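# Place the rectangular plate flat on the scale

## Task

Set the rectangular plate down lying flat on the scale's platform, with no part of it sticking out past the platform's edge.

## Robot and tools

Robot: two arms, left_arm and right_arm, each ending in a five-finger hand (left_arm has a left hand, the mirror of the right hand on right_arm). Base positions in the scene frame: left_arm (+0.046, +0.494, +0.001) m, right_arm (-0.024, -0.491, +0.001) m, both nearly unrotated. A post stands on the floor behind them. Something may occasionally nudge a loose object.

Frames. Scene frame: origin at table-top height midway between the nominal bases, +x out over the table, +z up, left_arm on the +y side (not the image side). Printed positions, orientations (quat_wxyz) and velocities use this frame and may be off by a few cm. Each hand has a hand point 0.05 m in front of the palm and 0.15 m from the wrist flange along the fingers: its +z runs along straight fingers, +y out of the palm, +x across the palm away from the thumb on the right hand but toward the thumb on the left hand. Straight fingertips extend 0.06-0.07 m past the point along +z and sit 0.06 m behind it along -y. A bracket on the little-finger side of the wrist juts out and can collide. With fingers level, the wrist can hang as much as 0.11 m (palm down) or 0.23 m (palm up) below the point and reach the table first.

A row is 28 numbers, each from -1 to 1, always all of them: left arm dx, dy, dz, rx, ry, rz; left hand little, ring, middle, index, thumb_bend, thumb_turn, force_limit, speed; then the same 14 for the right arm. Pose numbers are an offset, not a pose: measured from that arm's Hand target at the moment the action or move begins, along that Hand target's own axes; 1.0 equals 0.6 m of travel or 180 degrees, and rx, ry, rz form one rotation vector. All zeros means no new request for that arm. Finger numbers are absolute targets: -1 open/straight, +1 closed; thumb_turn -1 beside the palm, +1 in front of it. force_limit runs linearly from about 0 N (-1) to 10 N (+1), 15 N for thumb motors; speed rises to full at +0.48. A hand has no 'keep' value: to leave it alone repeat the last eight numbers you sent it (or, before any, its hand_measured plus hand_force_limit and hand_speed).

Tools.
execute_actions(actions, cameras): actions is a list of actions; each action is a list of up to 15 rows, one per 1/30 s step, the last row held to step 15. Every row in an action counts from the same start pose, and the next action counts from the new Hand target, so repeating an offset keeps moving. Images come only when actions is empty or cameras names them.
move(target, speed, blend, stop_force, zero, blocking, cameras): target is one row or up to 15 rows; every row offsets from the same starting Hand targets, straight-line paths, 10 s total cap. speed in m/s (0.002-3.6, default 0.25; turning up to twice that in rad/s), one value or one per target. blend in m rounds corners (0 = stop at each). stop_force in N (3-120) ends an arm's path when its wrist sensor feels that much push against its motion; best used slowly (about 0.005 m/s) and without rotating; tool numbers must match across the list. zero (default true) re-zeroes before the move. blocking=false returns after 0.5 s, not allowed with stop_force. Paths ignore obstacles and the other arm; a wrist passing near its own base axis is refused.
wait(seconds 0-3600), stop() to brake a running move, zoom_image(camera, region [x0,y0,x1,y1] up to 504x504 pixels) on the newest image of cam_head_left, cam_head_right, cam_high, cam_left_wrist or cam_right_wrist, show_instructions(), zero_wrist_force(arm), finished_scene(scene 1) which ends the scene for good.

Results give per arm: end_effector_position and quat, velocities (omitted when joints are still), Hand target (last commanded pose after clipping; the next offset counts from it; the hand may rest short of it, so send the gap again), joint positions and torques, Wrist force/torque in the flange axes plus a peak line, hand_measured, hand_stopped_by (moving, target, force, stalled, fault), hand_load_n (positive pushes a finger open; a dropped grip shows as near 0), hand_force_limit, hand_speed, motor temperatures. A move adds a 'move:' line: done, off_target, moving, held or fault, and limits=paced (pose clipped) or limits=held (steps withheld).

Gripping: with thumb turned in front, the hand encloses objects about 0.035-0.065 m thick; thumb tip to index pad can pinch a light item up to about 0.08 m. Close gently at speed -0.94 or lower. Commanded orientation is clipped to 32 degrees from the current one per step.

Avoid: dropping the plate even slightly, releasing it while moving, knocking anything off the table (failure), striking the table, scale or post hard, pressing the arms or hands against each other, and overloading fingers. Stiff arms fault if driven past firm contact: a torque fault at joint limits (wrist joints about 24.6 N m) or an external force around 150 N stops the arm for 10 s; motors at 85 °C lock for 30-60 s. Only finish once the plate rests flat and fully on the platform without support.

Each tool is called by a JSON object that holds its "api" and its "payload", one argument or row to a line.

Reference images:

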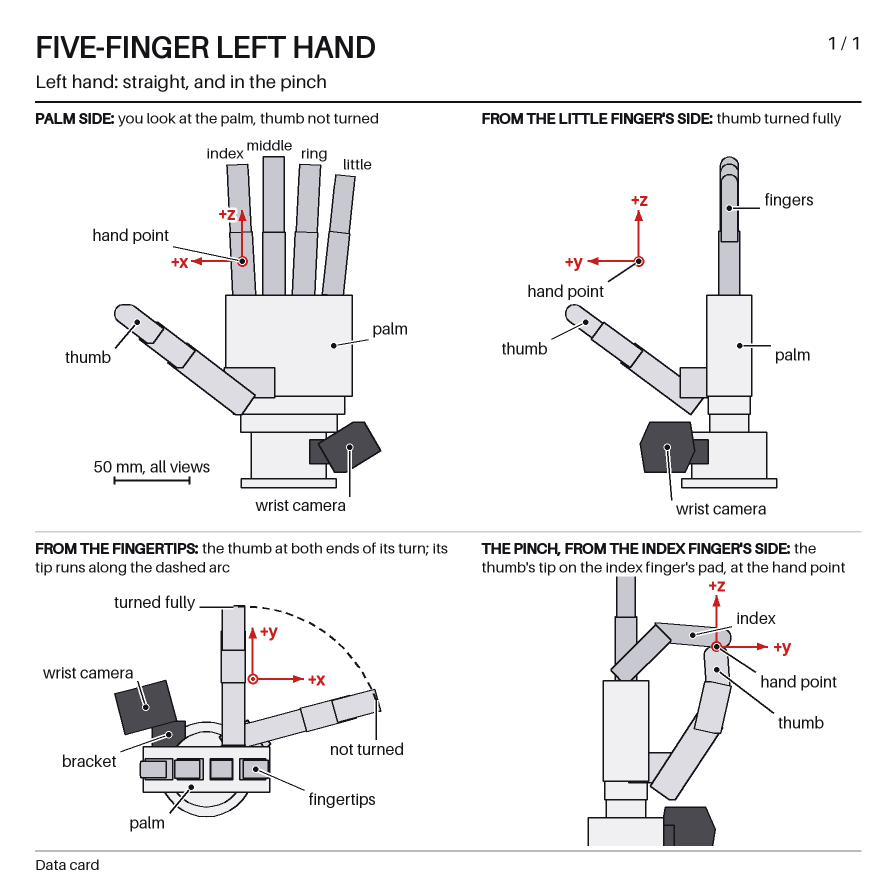

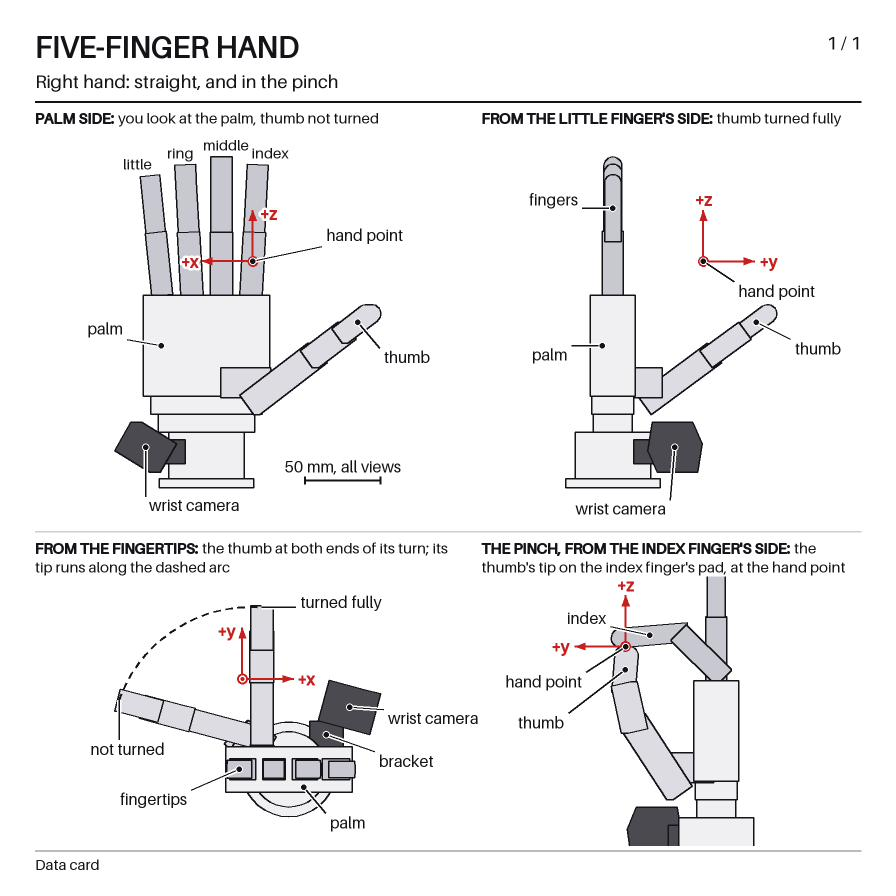

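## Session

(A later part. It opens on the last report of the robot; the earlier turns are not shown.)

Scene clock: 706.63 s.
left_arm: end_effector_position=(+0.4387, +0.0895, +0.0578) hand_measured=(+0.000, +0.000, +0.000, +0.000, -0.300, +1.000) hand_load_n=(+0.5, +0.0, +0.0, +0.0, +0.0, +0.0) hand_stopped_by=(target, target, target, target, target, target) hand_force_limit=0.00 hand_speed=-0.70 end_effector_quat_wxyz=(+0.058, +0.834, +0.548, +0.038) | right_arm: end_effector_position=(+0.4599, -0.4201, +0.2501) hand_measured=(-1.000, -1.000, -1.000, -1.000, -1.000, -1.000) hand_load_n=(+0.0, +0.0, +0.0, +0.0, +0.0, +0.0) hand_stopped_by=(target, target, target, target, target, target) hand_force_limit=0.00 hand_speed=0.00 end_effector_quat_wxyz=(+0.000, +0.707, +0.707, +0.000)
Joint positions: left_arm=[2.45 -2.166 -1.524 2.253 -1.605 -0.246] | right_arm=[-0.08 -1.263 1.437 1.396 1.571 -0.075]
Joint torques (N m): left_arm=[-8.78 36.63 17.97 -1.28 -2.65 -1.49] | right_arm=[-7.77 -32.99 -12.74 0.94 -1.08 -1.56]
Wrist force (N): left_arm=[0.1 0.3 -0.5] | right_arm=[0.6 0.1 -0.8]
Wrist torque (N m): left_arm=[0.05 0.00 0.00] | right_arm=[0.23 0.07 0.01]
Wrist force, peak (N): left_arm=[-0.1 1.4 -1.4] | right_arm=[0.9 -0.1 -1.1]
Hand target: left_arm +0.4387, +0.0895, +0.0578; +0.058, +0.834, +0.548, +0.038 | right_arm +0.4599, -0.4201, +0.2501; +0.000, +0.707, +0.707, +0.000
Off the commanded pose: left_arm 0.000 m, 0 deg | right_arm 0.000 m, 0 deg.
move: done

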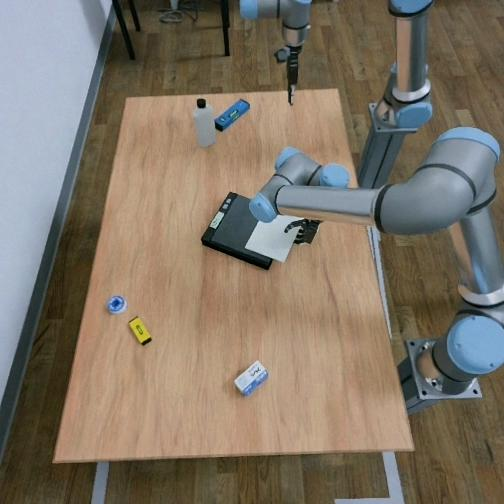

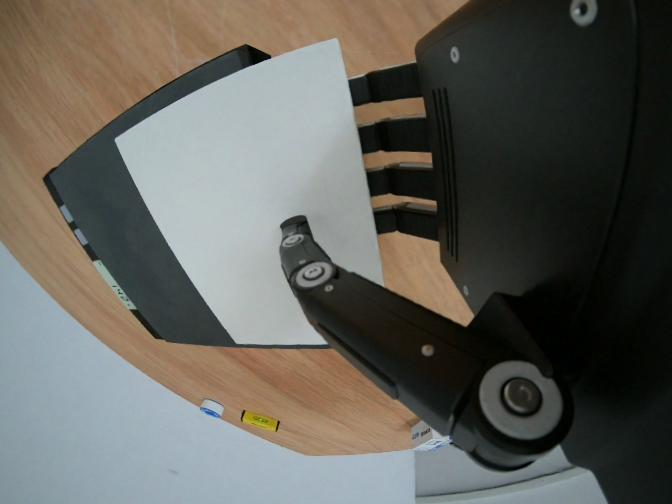

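{"api": "move", "payload": {
  "target": [
    [0,-0.0009,0.0066,0,0,0,0.0,0.0,0.0,0.0,-0.3,1,0.0,-0.7,0,0,0,0,0,0,-1,-1,-1,-1,-1,-1,0,0.0],
    [0,-0.1001,-0.0072,0,0,0,0.0,0.0,0.0,0.0,-0.3,1,0.0,-0.7,0,0,0,0,0,0,-1,-1,-1,-1,-1,-1,0,0.0]
  ],
  "speed": [0.02,0.05],
  "stop_force": 3,
  "cameras": ["cam_high","cam_left_wrist","cam_head_right"]
}}

{"api": "zoom_image", "payload": {
  "camera": "cam_high",
  "region": [200, 170, 320, 290]
}}

Scene clock: 748.07 s.
left_arm: end_effector_position=(+0.3836, +0.1133, +0.0538) hand_measured=(+0.000, +0.000, +0.000, +0.000, -0.300, +1.000) hand_load_n=(+0.0, +0.0, +0.0, +0.0, +0.0, +0.0) hand_stopped_by=(target, target, target, target, target, target) hand_force_limit=0.00 hand_speed=-0.70 end_effector_quat_wxyz=(+0.058, +0.834, +0.548, +0.038) | right_arm: end_effector_position=(+0.4599, -0.4201, +0.2501) hand_measured=(-1.000, -1.000, -1.000, -1.000, -1.000, -1.000) hand_load_n=(+0.0, +0.0, +0.0, +0.0, +0.0, +0.0) hand_stopped_by=(target, target, target, target, target, target) hand_force_limit=0.00 hand_speed=0.00 end_effector_quat_wxyz=(+0.000, +0.707, +0.707, +0.000)
Joint positions: left_arm=[2.415 -2.067 -1.702 2.332 -1.61 -0.282] | right_arm=[-0.08 -1.263 1.437 1.396 1.571 -0.075]
Joint torques (N m): left_arm=[11.62 31.75 20.47 -3.59 0.22 1.75] | right_arm=[-7.94 -32.94 -13.56 0.83 -1.2 -1.03]
Wrist force (N): left_arm=[0.0 0.3 -0.1] | right_arm=[0.4 -0.1 -0.6]
Wrist torque (N m): left_arm=[0.01 -0.01 -0.01] | right_arm=[0.19 0.09 0.00]
Wrist force, peak (N): left_arm=[0.3 1.0 -0.4] | right_arm=[0.9 0.1 -1.0]
Hand target: left_arm +0.3836, +0.1133, +0.0538; +0.058, +0.834, +0.548, +0.038 | right_arm +0.4599, -0.4201, +0.2501; +0.000, +0.707, +0.707, +0.000
Off the commanded pose: left_arm 0.000 m, 0 deg | right_arm 0.000 m, 0 deg.
move: done
Images, in order (width x height): cam_head_right 504x504, cam_high 504x504, cam_left_wrist 672x504.

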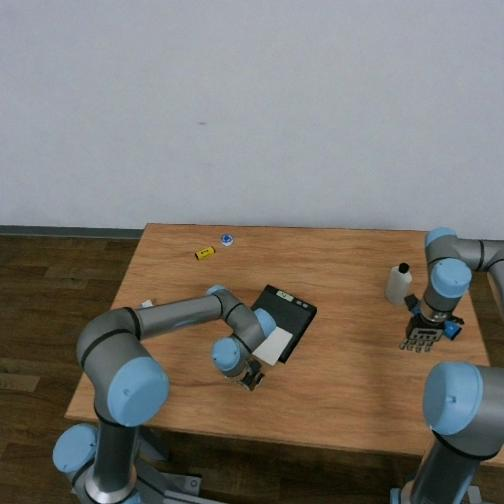

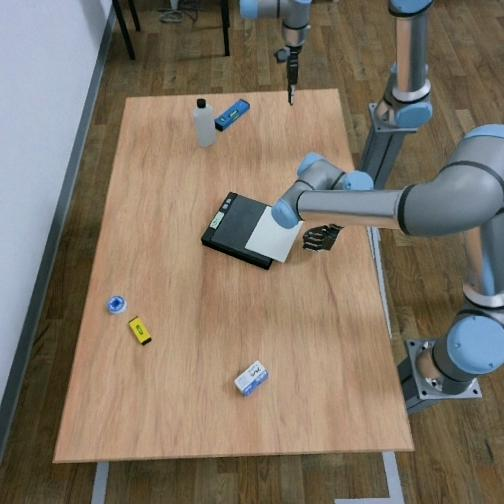

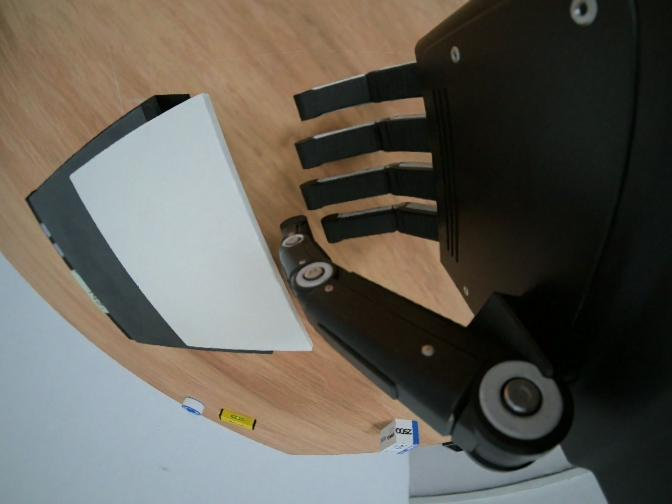

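Scaled by 4.200 from the camera's image (finer frame: 720x720).

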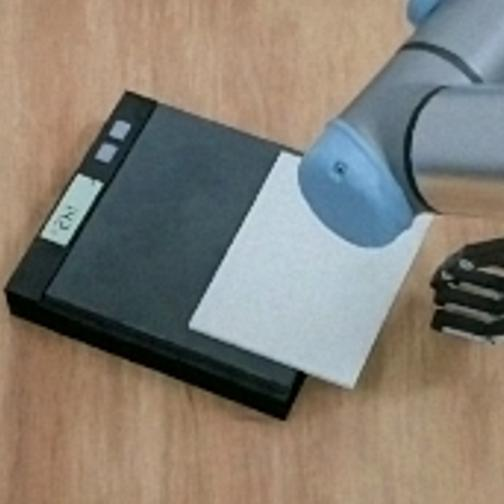

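{"api": "move", "payload": {
  "target": [
    [0,0.0198,-0.1422,0,0,0,0.0,0.0,0.0,0.0,-0.3,1,0.0,-0.7,0,0,0,0,0,0,-1,-1,-1,-1,-1,-1,0,0.0],
    [0.0305,0.1277,-0.1274,0.0444,-0.0009,0.0133,-1,-1,0.5,-1,-1,1,0.0,0.0,0,0,0,0,0,0,-1,-1,-1,-1,-1,-1,0,0.0]
  ],
  "speed": [0.12,0.12],
  "blend": [0.01,0],
  "cameras": ["cam_high","cam_left_wrist","cam_head_right"]
}}

{"api": "zoom_image", "payload": {
  "camera": "cam_high",
  "region": [200, 170, 320, 290]
}}

Scene clock: 762.40 s.
left_arm: end_effector_position=(+0.4508, +0.1041, +0.1401) hand_measured=(-1.000, -1.000, +0.500, -1.000, -1.000, +1.000) hand_load_n=(+0.0, +0.0, +0.0, +0.0, +0.0, +0.0) hand_stopped_by=(target, target, target, target, target, target) hand_force_limit=0.00 hand_speed=0.00 end_effector_quat_wxyz=(+0.000, +0.847, +0.532, +0.000) | right_arm: end_effector_position=(+0.4599, -0.4201, +0.2501) hand_measured=(-1.000, -1.000, -1.000, -1.000, -1.000, -1.000) hand_load_n=(+0.0, +0.0, +0.0, +0.0, +0.0, +0.0) hand_stopped_by=(target, target, target, target, target, target) hand_force_limit=0.00 hand_speed=0.00 end_effector_quat_wxyz=(+0.000, +0.707, +0.707, +0.000)
Joint positions: left_arm=[2.509 -2.14 -1.341 1.91 -1.571 -0.148] | right_arm=[-0.08 -1.263 1.437 1.396 1.571 -0.075]
Joint torques (N m): left_arm=[-14.19 38.49 24.69 -3.59 -2.71 1.71] | right_arm=[-8.05 -31.15 -12.91 0.86 -1.29 -1.06]
Wrist force (N): left_arm=[0.2 0.4 -0.5] | right_arm=[0.8 0.0 -0.7]
Wrist torque (N m): left_arm=[0.13 -0.05 0.03] | right_arm=[0.21 0.03 0.03]
Wrist force, peak (N): left_arm=[0.6 1.8 -0.4] | right_arm=[1.0 -0.1 -1.0]
Hand target: left_arm +0.4508, +0.1041, +0.1401; +0.000, +0.847, +0.532, +0.000 | right_arm +0.4599, -0.4201, +0.2501; +0.000, +0.707, +0.707, +0.000
Off the commanded pose: left_arm 0.000 m, 0 deg | right_arm 0.000 m, 0 deg.
move: done
Images, in order (width x height): cam_head_right 504x504, cam_high 504x504, cam_left_wrist 672x504.

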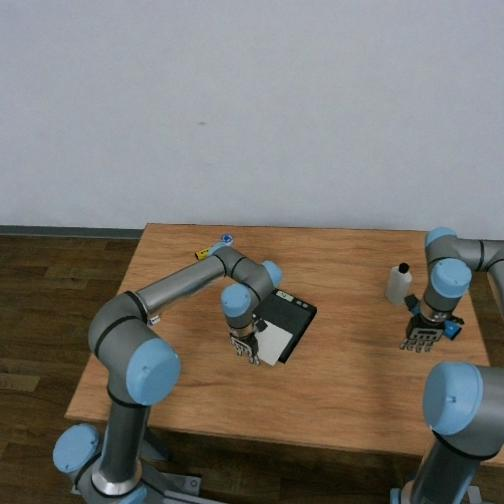

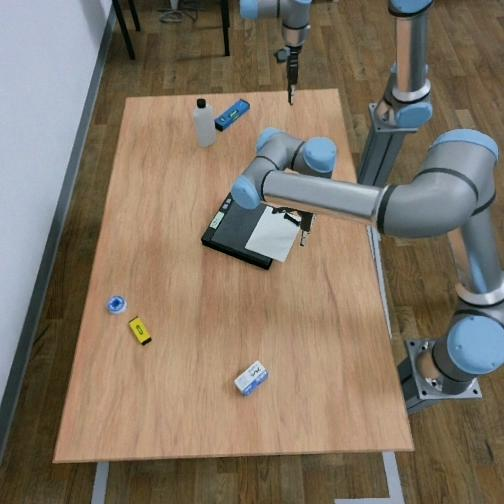

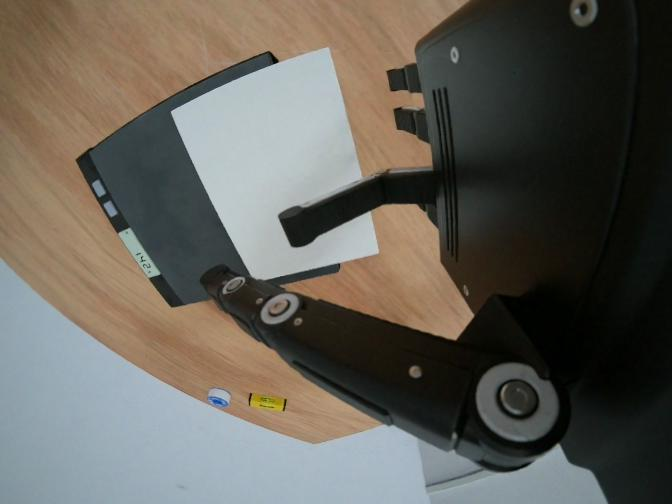

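Scaled by 4.200 from the camera's image (finer frame: 720x720).

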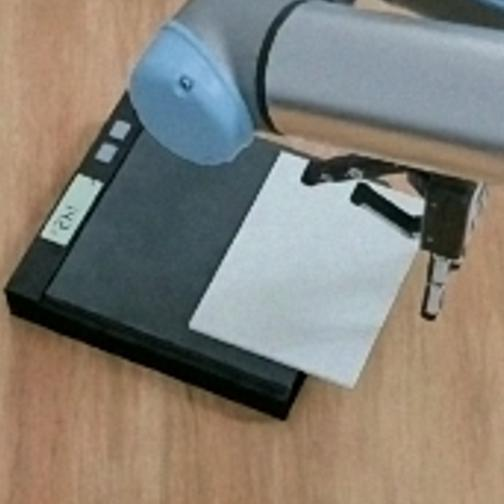

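{"api": "move", "payload": {
  "target": [
    [0,0,0.0502,0,0,0,-1,-1,0.5,-1,-1,1,0.0,0.0,0,0,0,0,0,0,-1,-1,-1,-1,-1,-1,0,0.0],
    [0,0.09,0.0502,0,0,0,-1,-1,0.5,-1,-1,1,0.0,0.0,0,0,0,0,0,0,-1,-1,-1,-1,-1,-1,0,0.0]
  ],
  "speed": [0.08,0.05],
  "stop_force": 4,
  "cameras": ["cam_high","cam_left_wrist","cam_head_right"]
}}

{"api": "zoom_image", "payload": {
  "camera": "cam_high",
  "region": [200, 170, 320, 290]
}}

{"api": "zoom_image", "payload": {
  "camera": "cam_head_right",
  "region": [210, 270, 330, 390]
}}

Scene clock: 776.20 s.
left_arm: end_effector_position=(+0.4994, +0.0807, +0.1100) hand_measured=(-1.000, -1.000, +0.500, -1.000, -1.000, +1.000) hand_load_n=(+0.0, +0.0, +0.0, +0.0, -0.5, -0.5) hand_stopped_by=(target, target, target, target, target, target) hand_force_limit=0.00 hand_speed=0.00 end_effector_quat_wxyz=(+0.000, +0.847, +0.532, +0.000) | right_arm: end_effector_position=(+0.4599, -0.4201, +0.2501) hand_measured=(-1.000, -1.000, -1.000, -1.000, -1.000, -1.000) hand_load_n=(+0.0, +0.0, +0.0, +0.0, +0.0, +0.0) hand_stopped_by=(target, target, target, target, target, target) hand_force_limit=0.00 hand_speed=0.00 end_effector_quat_wxyz=(+0.000, +0.707, +0.707, +0.000)
Joint positions: left_arm=[2.524 -2.285 -1.179 1.892 -1.571 -0.134] | right_arm=[-0.08 -1.263 1.437 1.396 1.571 -0.075]
Joint torques (N m): left_arm=[-9.52 58.1 22.24 -1 -1.51 -1.67] | right_arm=[-8.4 -30.47 -11.85 0.91 -1.4 -0.75]
Wrist force (N): left_arm=[0.0 0.6 -0.7] | right_arm=[0.6 -0.1 -1.0]
Wrist torque (N m): left_arm=[0.16 -0.01 -0.08] | right_arm=[0.22 0.08 0.01]
Wrist force, peak (N): left_arm=[0.1 -0.6 -1.2] | right_arm=[1.0 -0.1 -1.0]
Hand target: left_arm +0.4994, +0.0807, +0.1100; +0.000, +0.847, +0.532, +0.000 | right_arm +0.4599, -0.4201, +0.2501; +0.000, +0.707, +0.707, +0.000
Off the commanded pose: left_arm 0.000 m, 0 deg | right_arm 0.000 m, 0 deg.
move: done
Images, in order (width x height): cam_head_right 504x504, cam_high 504x504, cam_left_wrist 672x504.

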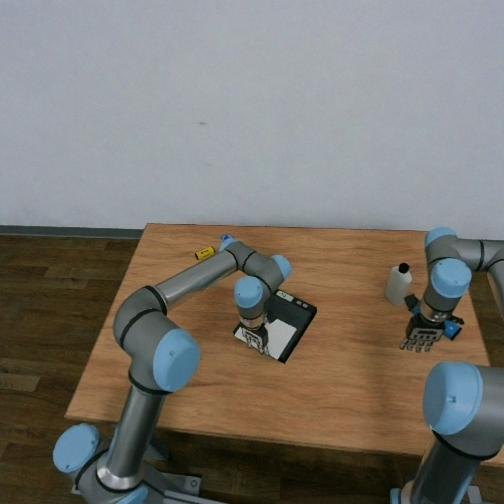

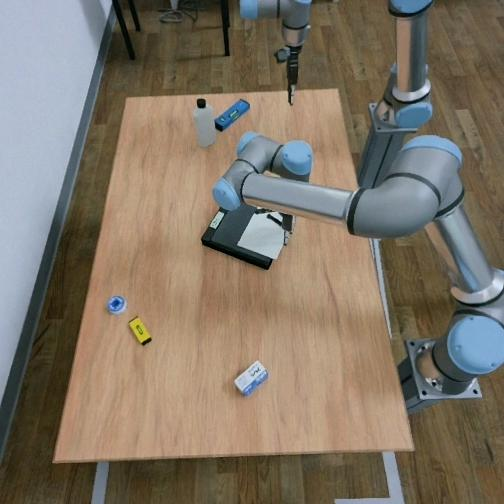

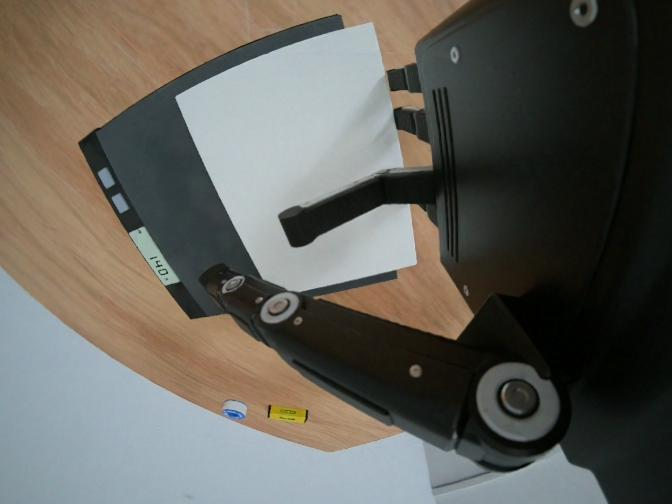

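Scaled by 4.200 from the camera's image (finer frame: 720x720).

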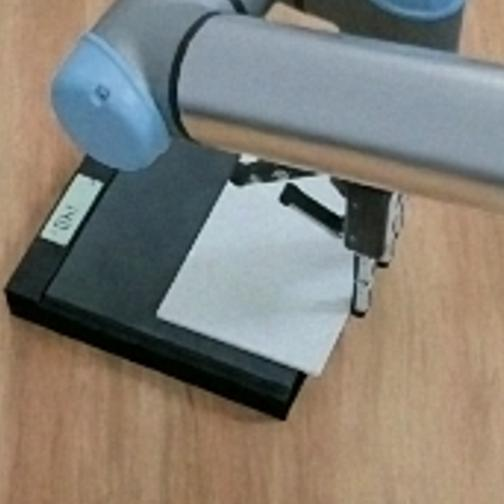

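Scaled by 4.200 from the camera's image (finer frame: 720x720).

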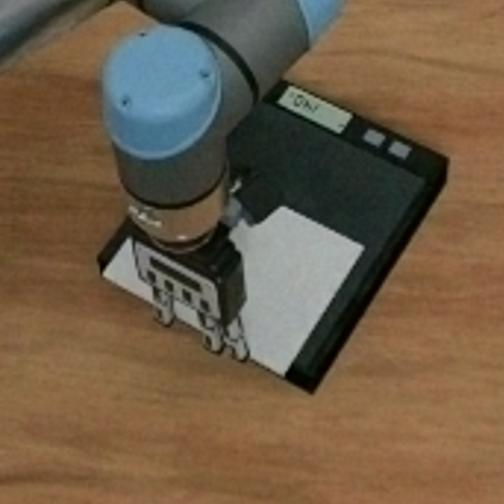

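{"api": "move", "payload": {
  "target": [0,0.0833,0,0,0,0,-1,-1,0.5,-1,-1,1,0.0,0.0,0,0,0,0,0,0,-1,-1,-1,-1,-1,-1,0,0.0],
  "speed": 0.05,
  "stop_force": 4,
  "cameras": ["cam_high","cam_left_wrist","cam_head_right"]
}}

{"api": "zoom_image", "payload": {
  "camera": "cam_high",
  "region": [200, 170, 320, 290]
}}

{"api": "zoom_image", "payload": {
  "camera": "cam_head_right",
  "region": [210, 270, 330, 390]
}}

Scene clock: 783.90 s.
left_arm: end_effector_position=(+0.5166, +0.0724, +0.1100) hand_measured=(-1.000, -1.000, +0.500, -1.000, -1.000, +1.000) hand_load_n=(+0.0, +0.0, +0.0, +0.0, +0.0, +0.0) hand_stopped_by=(target, target, target, target, target, target) hand_force_limit=0.00 hand_speed=0.00 end_effector_quat_wxyz=(+0.000, +0.847, +0.532, +0.000) | right_arm: end_effector_position=(+0.4599, -0.4201, +0.2501) hand_measured=(-1.000, -1.000, -1.000, -1.000, -1.000, -1.000) hand_load_n=(+0.0, +0.0, +0.0, +0.0, +0.0, +0.0) hand_stopped_by=(target, target, target, target, target, target) hand_force_limit=0.00 hand_speed=0.00 end_effector_quat_wxyz=(+0.000, +0.707, +0.707, +0.000)
Joint positions: left_arm=[2.528 -2.33 -1.099 1.858 -1.571 -0.129] | right_arm=[-0.08 -1.263 1.437 1.396 1.571 -0.075]
Joint torques (N m): left_arm=[-14.65 45.07 25.1 -3.86 -1.71 -1.66] | right_arm=[-8.16 -28.78 -13.94 0.78 -1.39 -0.73]
Wrist force (N): left_arm=[0.1 0.4 -0.8] | right_arm=[0.5 0.2 -0.6]
Wrist torque (N m): left_arm=[0.13 0.00 -0.03] | right_arm=[0.24 0.07 0.02]
Wrist force, peak (N): left_arm=[-0.3 -7.0 -2.8] | right_arm=[1.0 -0.2 -1.0]
Hand target: left_arm +0.5166, +0.0724, +0.1100; +0.000, +0.847, +0.532, +0.000 (not the last commanded pose) | right_arm +0.4599, -0.4201, +0.2501; +0.000, +0.707, +0.707, +0.000
Off the commanded pose: left_arm 0.031 m, 0 deg | right_arm 0.000 m, 0 deg.
move: contact (left_arm)
Images, in order (width x height): cam_head_right 504x504, cam_high 504x504, cam_left_wrist 672x504.

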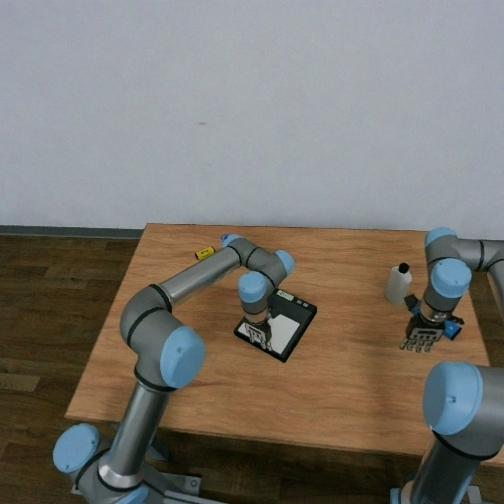

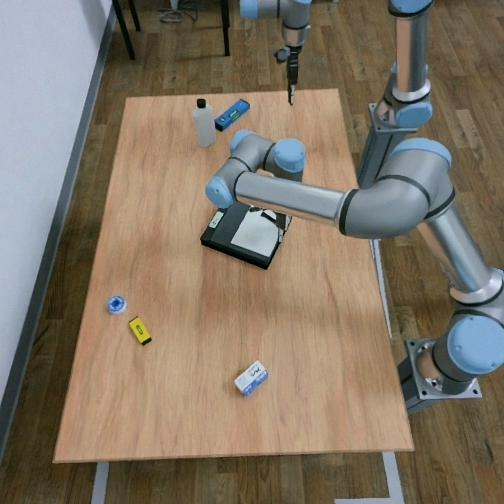

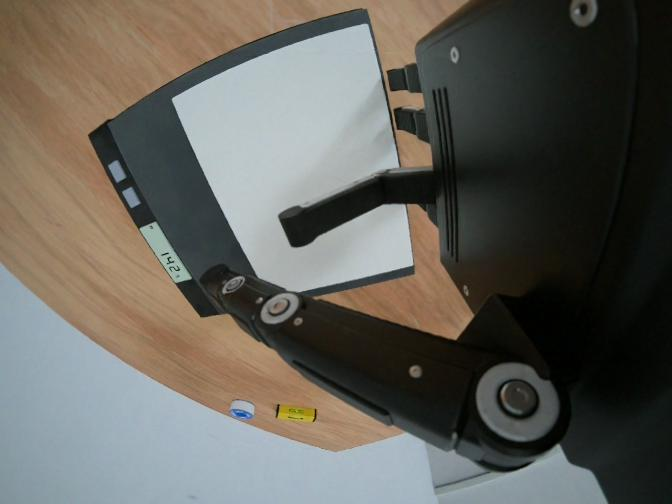

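Scaled by 4.200 from the camera's image (finer frame: 720x720).

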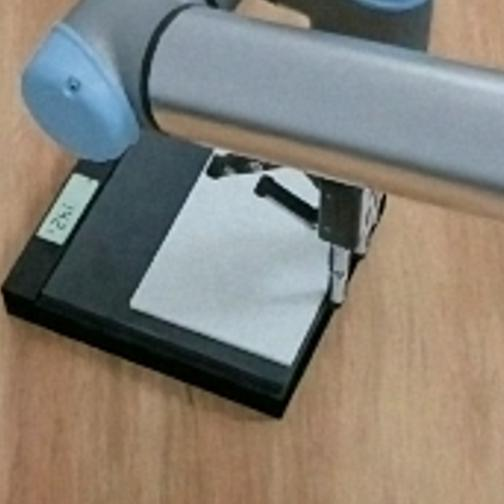

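Scaled by 4.200 from the camera's image (finer frame: 720x720).

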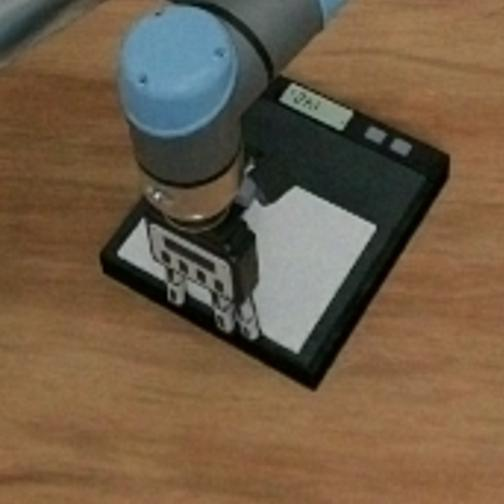

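{"api": "move", "payload": {
  "target": [
    [0,-0.0167,0,0,0,0,-1,-1,0.5,-1,-1,1,0.0,0.0,0,0,0,0,0,0,-1,-1,-1,-1,-1,-1,0,0.0],
    [0,-0.0167,-0.0333,0,0,0,-1,-1,0.5,-1,-1,1,0.0,0.0,0,0,0,0,0,0,-1,-1,-1,-1,-1,-1,0,0.0],
    [0,0.05,-0.0333,0,0,0,-1,-1,0.5,-1,-1,1,0.0,0.0,0,0,0,0,0,0,-1,-1,-1,-1,-1,-1,0,0.0],
    [0,0.05,0.01,0,0,0,-1,-1,0.5,-1,-1,1,0.0,0.0,0,0,0,0,0,0,-1,-1,-1,-1,-1,-1,0,0.0]
  ],
  "speed": [0.05,0.08,0.08,0.006],
  "stop_force": 3,
  "cameras": ["cam_high","cam_left_wrist","cam_head_right"]
}}

{"api": "zoom_image", "payload": {
  "camera": "cam_high",
  "region": [200, 170, 320, 290]
}}

Scene clock: 809.70 s.
left_arm: end_effector_position=(+0.5436, +0.0593, +0.1179) hand_measured=(-1.000, -1.000, +0.500, -1.000, -1.000, +1.000) hand_load_n=(-0.5, +0.0, +0.0, +0.0, +0.0, +0.0) hand_stopped_by=(target, target, target, target, target, target) hand_force_limit=0.00 hand_speed=0.00 end_effector_quat_wxyz=(+0.000, +0.847, +0.532, +0.000) | right_arm: end_effector_position=(+0.4599, -0.4201, +0.2501) hand_measured=(-1.000, -1.000, -1.000, -1.000, -1.000, -1.000) hand_load_n=(+0.0, +0.0, +0.0, +0.0, +0.0, +0.0) hand_stopped_by=(target, target, target, target, target, target) hand_force_limit=0.00 hand_speed=0.00 end_effector_quat_wxyz=(+0.000, +0.707, +0.707, +0.000)
Joint positions: left_arm=[2.535 -2.402 -0.949 1.78 -1.571 -0.123] | right_arm=[-0.08 -1.263 1.437 1.396 1.571 -0.075]
Joint torques (N m): left_arm=[-12.8 59.64 24.36 -3.3 0.79 -1.49] | right_arm=[-7.41 -26.97 -12.62 0.88 -1.21 -0.45]
Wrist force (N): left_arm=[0.1 0.5 -5.1] | right_arm=[0.6 -0.1 -0.8]
Wrist torque (N m): left_arm=[0.39 -0.14 -0.07] | right_arm=[0.20 0.07 0.01]
Wrist force, peak (N): left_arm=[0.2 0.6 -8.1] | right_arm=[1.0 0.3 -1.1]
Hand target: left_arm +0.5436, +0.0593, +0.1179; +0.000, +0.847, +0.532, +0.000 (not the last commanded pose) | right_arm +0.4599, -0.4201, +0.2501; +0.000, +0.707, +0.707, +0.000
Off the commanded pose: left_arm 0.014 m, 0 deg | right_arm 0.000 m, 0 deg.
move: contact (left_arm); path passed 3 of 4 targets
Images, in order (width x height): cam_head_right 504x504, cam_high 504x504, cam_left_wrist 672x504.

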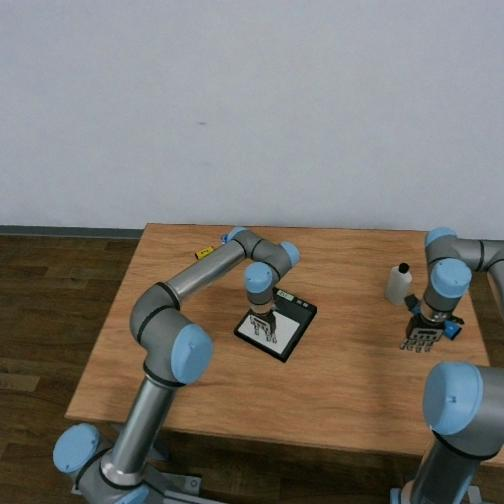

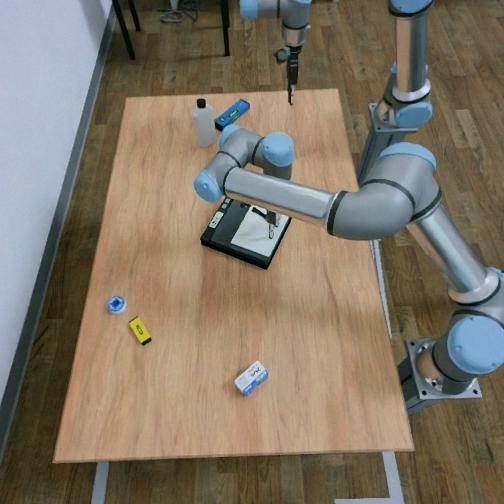

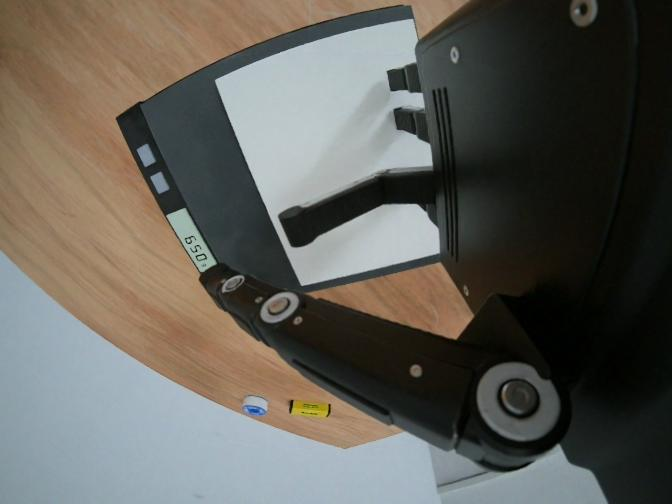

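Scaled by 4.200 from the camera's image (finer frame: 720x720).

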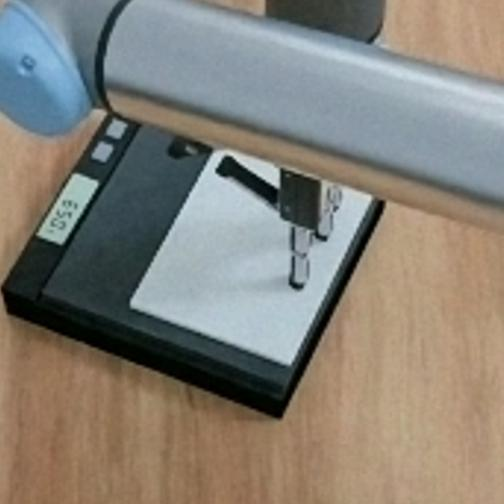

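{"api": "move", "payload": {
  "target": [
    [0,0,-0.02,0,0,0,-1,-1,0.5,-1,-1,1,0.0,0.0,0,0,0,0,0,0,-1,-1,-1,-1,-1,-1,0,0.0],
    [0,-0.0667,-0.02,0,0,0,-1,-1,0.5,-1,-1,1,0.0,0.0,0,0,0,0,0,0,-1,-1,-1,-1,-1,-1,0,0.0],
    [0,-0.0667,0.0065,0,0,0,-1,-1,0.5,-1,-1,1,0.0,0.0,0,0,0,0,0,0,-1,-1,-1,-1,-1,-1,0,0.0]
  ],
  "speed": [0.05,0.1,0.05]
}}

{"api": "move", "payload": {
  "target": [0,0.0733,0,0,0,0,-1,-1,0.5,-1,-1,1,0.0,0.0,0,0,0,0,0,0,-1,-1,-1,-1,-1,-1,0,0.0],
  "speed": 0.04,
  "stop_force": 4,
  "cameras": ["cam_high","cam_left_wrist","cam_head_right"]
}}

{"api": "zoom_image", "payload": {
  "camera": "cam_high",
  "region": [200, 170, 320, 290]
}}

{"api": "zoom_image", "payload": {
  "camera": "cam_head_right",
  "region": [210, 270, 330, 390]
}}

Scene clock: 819.97 s.
left_arm: end_effector_position=(+0.5075, +0.0768, +0.1138) hand_measured=(-1.000, -1.000, +0.500, -1.000, -1.000, +1.000) hand_load_n=(+0.0, +0.0, +0.0, +0.0, +0.0, +0.0) hand_stopped_by=(target, target, target, target, target, target) hand_force_limit=0.00 hand_speed=0.00 end_effector_quat_wxyz=(+0.000, +0.847, +0.532, +0.000) | right_arm: end_effector_position=(+0.4599, -0.4201, +0.2501) hand_measured=(-1.000, -1.000, -1.000, -1.000, -1.000, -1.000) hand_load_n=(+0.0, +0.0, +0.0, +0.0, +0.0, +0.0) hand_stopped_by=(target, target, target, target, target, target) hand_force_limit=0.00 hand_speed=0.00 end_effector_quat_wxyz=(+0.000, +0.707, +0.707, +0.000)
Joint positions: left_arm=[2.526 -2.303 -1.136 1.868 -1.571 -0.131] | right_arm=[-0.08 -1.263 1.437 1.396 1.571 -0.075]
Joint torques (N m): left_arm=[10.35 57.82 24.79 -3.54 0.56 1.85] | right_arm=[-7.82 -26.48 -13.28 0.84 -1.28 -0.48]
Wrist force (N): left_arm=[0.0 0.7 -0.8] | right_arm=[0.5 0.2 -1.3]
Wrist torque (N m): left_arm=[0.17 0.01 0.00] | right_arm=[0.27 0.10 0.02]
Wrist force, peak (N): left_arm=[0.2 0.4 -5.0] | right_arm=[0.5 0.2 -1.3]
Hand target: left_arm +0.5076, +0.0767, +0.1140; +0.000, +0.847, +0.532, +0.000 | right_arm +0.4599, -0.4201, +0.2501; +0.000, +0.707, +0.707, +0.000
Off the commanded pose: left_arm 0.000 m, 0 deg | right_arm 0.000 m, 0 deg.
move: done

Scene clock: 821.87 s.
left_arm: end_effector_position=(+0.5472, +0.0576, +0.1140) hand_measured=(-1.000, -1.000, +0.500, -1.000, -1.000, +1.000) hand_load_n=(+0.0, +0.0, +0.0, +0.0, +0.0, +0.0) hand_stopped_by=(target, target, target, target, target, target) hand_force_limit=0.00 hand_speed=0.00 end_effector_quat_wxyz=(+0.000, +0.847, +0.532, +0.000) | right_arm: end_effector_position=(+0.4599, -0.4201, +0.2501) hand_measured=(-1.000, -1.000, -1.000, -1.000, -1.000, -1.000) hand_load_n=(+0.0, +0.0, +0.0, +0.0, +0.0, +0.0) hand_stopped_by=(target, target, target, target, target, target) hand_force_limit=0.00 hand_speed=0.00 end_effector_quat_wxyz=(+0.000, +0.707, +0.707, +0.000)
Joint positions: left_arm=[2.536 -2.415 -0.935 1.779 -1.571 -0.122] | right_arm=[-0.08 -1.263 1.437 1.396 1.571 -0.075]
Joint torques (N m): left_arm=[-6.56 63.69 18.37 -0.89 0.02 -1.59] | right_arm=[-7.17 -26.76 -12.25 0.98 -0.86 -0.06]
Wrist force (N): left_arm=[0.0 0.6 -0.4] | right_arm=[0.8 0.4 -0.8]
Wrist torque (N m): left_arm=[0.13 -0.01 -0.07] | right_arm=[0.28 0.04 0.03]
Wrist force, peak (N): left_arm=[-0.1 0.8 -0.8] | right_arm=[0.9 0.4 -0.9]
Hand target: left_arm +0.5472, +0.0576, +0.1140; +0.000, +0.847, +0.532, +0.000 | right_arm +0.4599, -0.4201, +0.2501; +0.000, +0.707, +0.707, +0.000
Off the commanded pose: left_arm 0.000 m, 0 deg | right_arm 0.000 m, 0 deg.
move: done
Images, in order (width x height): cam_head_right 504x504, cam_high 504x504, cam_left_wrist 672x504.

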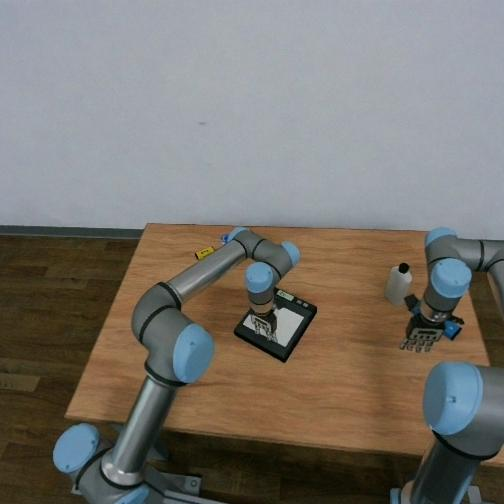

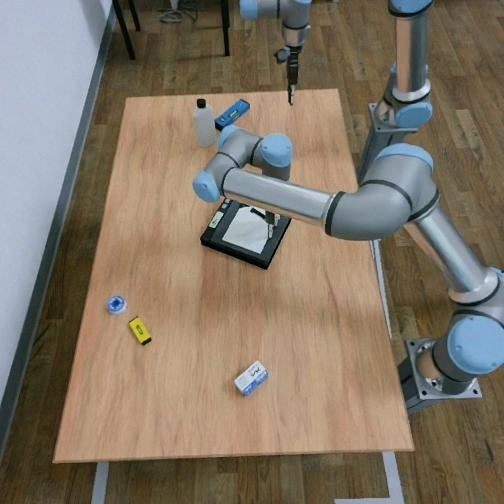

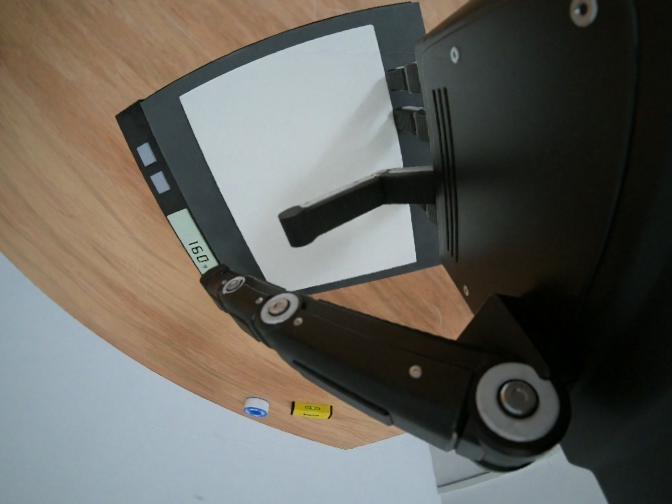

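Scaled by 4.200 from the camera's image (finer frame: 720x720).

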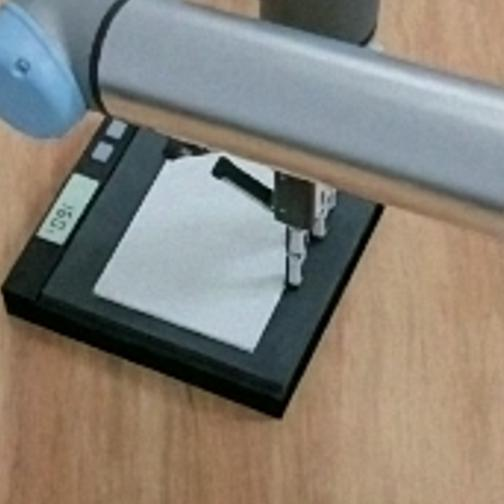

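Scaled by 4.200 from the camera's image (finer frame: 720x720).

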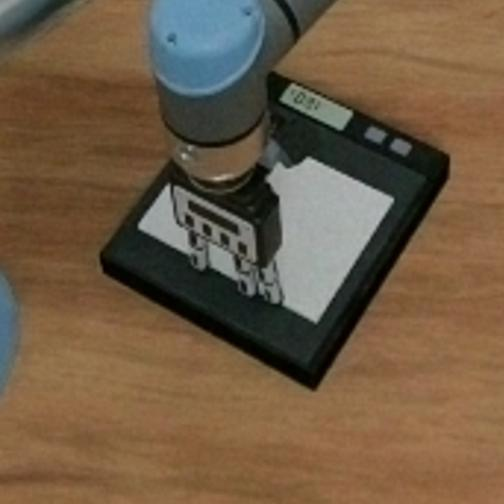

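{"api": "move", "payload": {
  "target": [
    [0,-0.0167,0,0,0,0,-1,-1,0.5,-1,-1,1,0.0,0.0,0,0,0,0,0,0,-1,-1,-1,-1,-1,-1,0,0.0],
    [0,-0.03,-0.12,0,0,0,-1,-1,0.5,-1,-1,1,0.0,0.0,0,0,0,0,0,0,-1,-1,-1,-1,-1,-1,0,0.0],
    [0.1,-0.3,-0.2,0,0,0,-1,-1,0.5,-1,-1,1,0.0,0.0,0,0,0,0,0,0,-1,-1,-1,-1,-1,-1,0,0.0]
  ],
  "speed": [0.05,0.15,0.25],
  "blend": [0,0.03,0],
  "cameras": ["cam_high","cam_left_wrist","cam_head_right","cam_head_left"]
}}

{"api": "zoom_image", "payload": {
  "camera": "cam_high",
  "region": [190, 170, 310, 290]
}}

{"api": "zoom_image", "payload": {
  "camera": "cam_head_right",
  "region": [210, 270, 330, 390]
}}

Scene clock: 831.23 s.
left_arm: end_effector_position=(+0.4113, +0.1898, +0.2341) hand_measured=(-1.000, -1.000, +0.500, -1.000, -1.000, +1.000) hand_load_n=(+0.0, +0.0, +0.0, +0.0, +0.0, +0.5) hand_stopped_by=(target, target, target, target, target, target) hand_force_limit=0.00 hand_speed=0.00 end_effector_quat_wxyz=(+0.000, +0.847, +0.532, +0.000) | right_arm: end_effector_position=(+0.4599, -0.4201, +0.2501) hand_measured=(-1.000, -1.000, -1.000, -1.000, -1.000, -1.000) hand_load_n=(+0.0, +0.0, +0.0, +0.0, +0.0, +0.0) hand_stopped_by=(target, target, target, target, target, target) hand_force_limit=0.00 hand_speed=0.00 end_effector_quat_wxyz=(+0.000, +0.707, +0.707, +0.000)
Joint positions: left_arm=[2.627 -1.863 -1.499 1.791 -1.571 -0.03] | right_arm=[-0.08 -1.263 1.437 1.396 1.571 -0.075]
Joint torques (N m): left_arm=[-14.58 41.67 12.4 -3.77 1.79 -1.45] | right_arm=[-7.69 -26.22 -13.06 0.85 -1.3 -0.24]
Wrist force (N): left_arm=[-0.2 0.6 -0.7] | right_arm=[0.8 0.1 -0.7]
Wrist torque (N m): left_arm=[0.13 0.02 -0.01] | right_arm=[0.22 0.04 0.03]
Wrist force, peak (N): left_arm=[-0.1 1.5 -1.1] | right_arm=[0.8 0.1 -1.2]
Hand target: left_arm +0.4112, +0.1898, +0.2341; +0.000, +0.847, +0.532, +0.000 | right_arm +0.4599, -0.4201, +0.2501; +0.000, +0.707, +0.707, +0.000
Off the commanded pose: left_arm 0.000 m, 0 deg | right_arm 0.000 m, 0 deg.
move: done
Images, in order (width x height): cam_head_left 504x504, cam_head_right 504x504, cam_high 504x504, cam_left_wrist 672x504.

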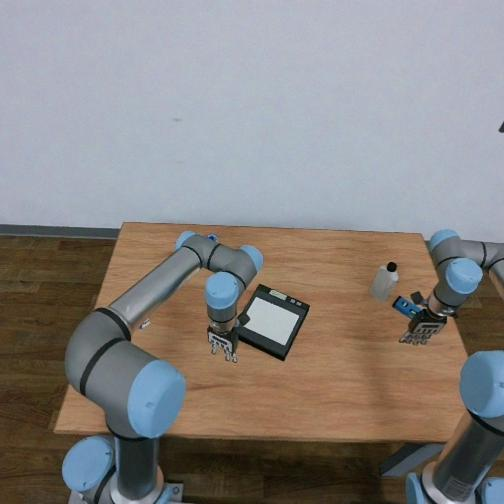

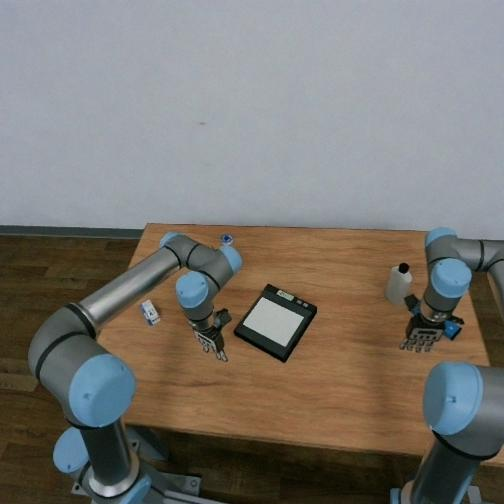

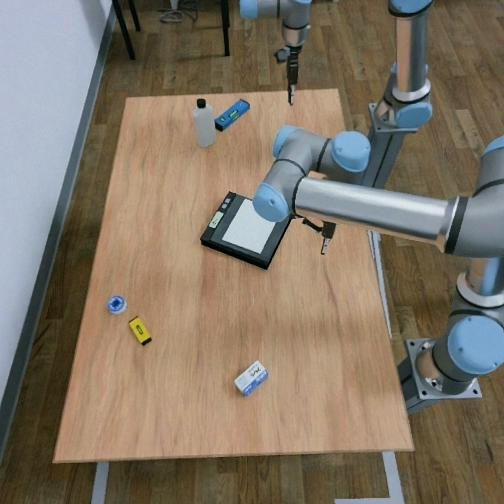

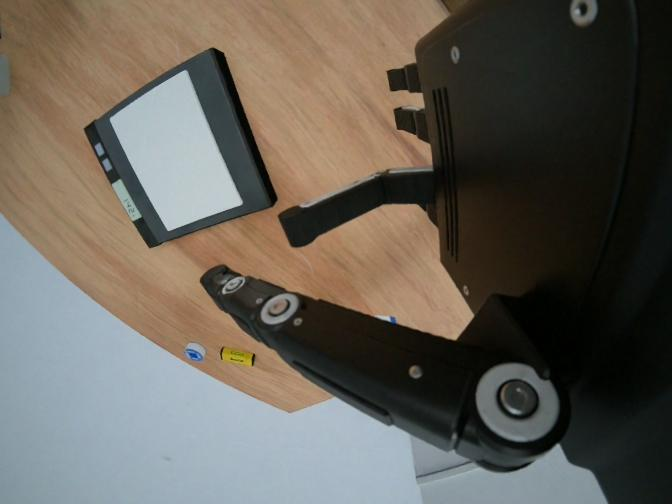

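Scaled by 4.200 from the camera's image (finer frame: 720x720).

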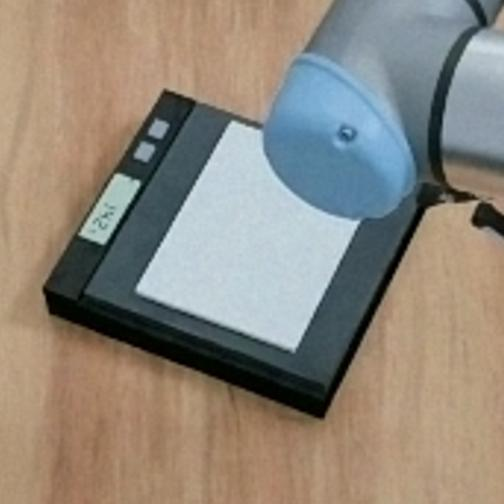

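Scaled by 4.200 from the camera's image (finer frame: 720x720).

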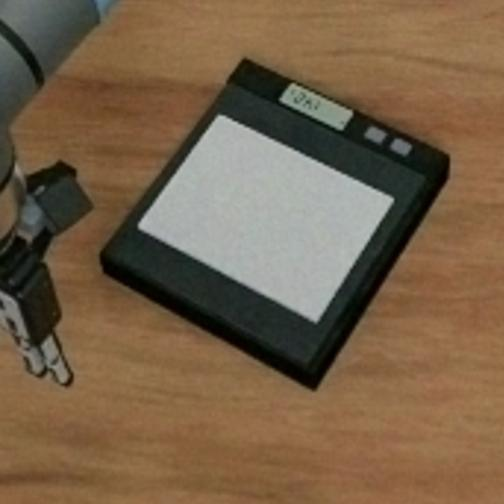

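{"api": "finished_scene", "payload": {

}}

The scene is finished: the task was done.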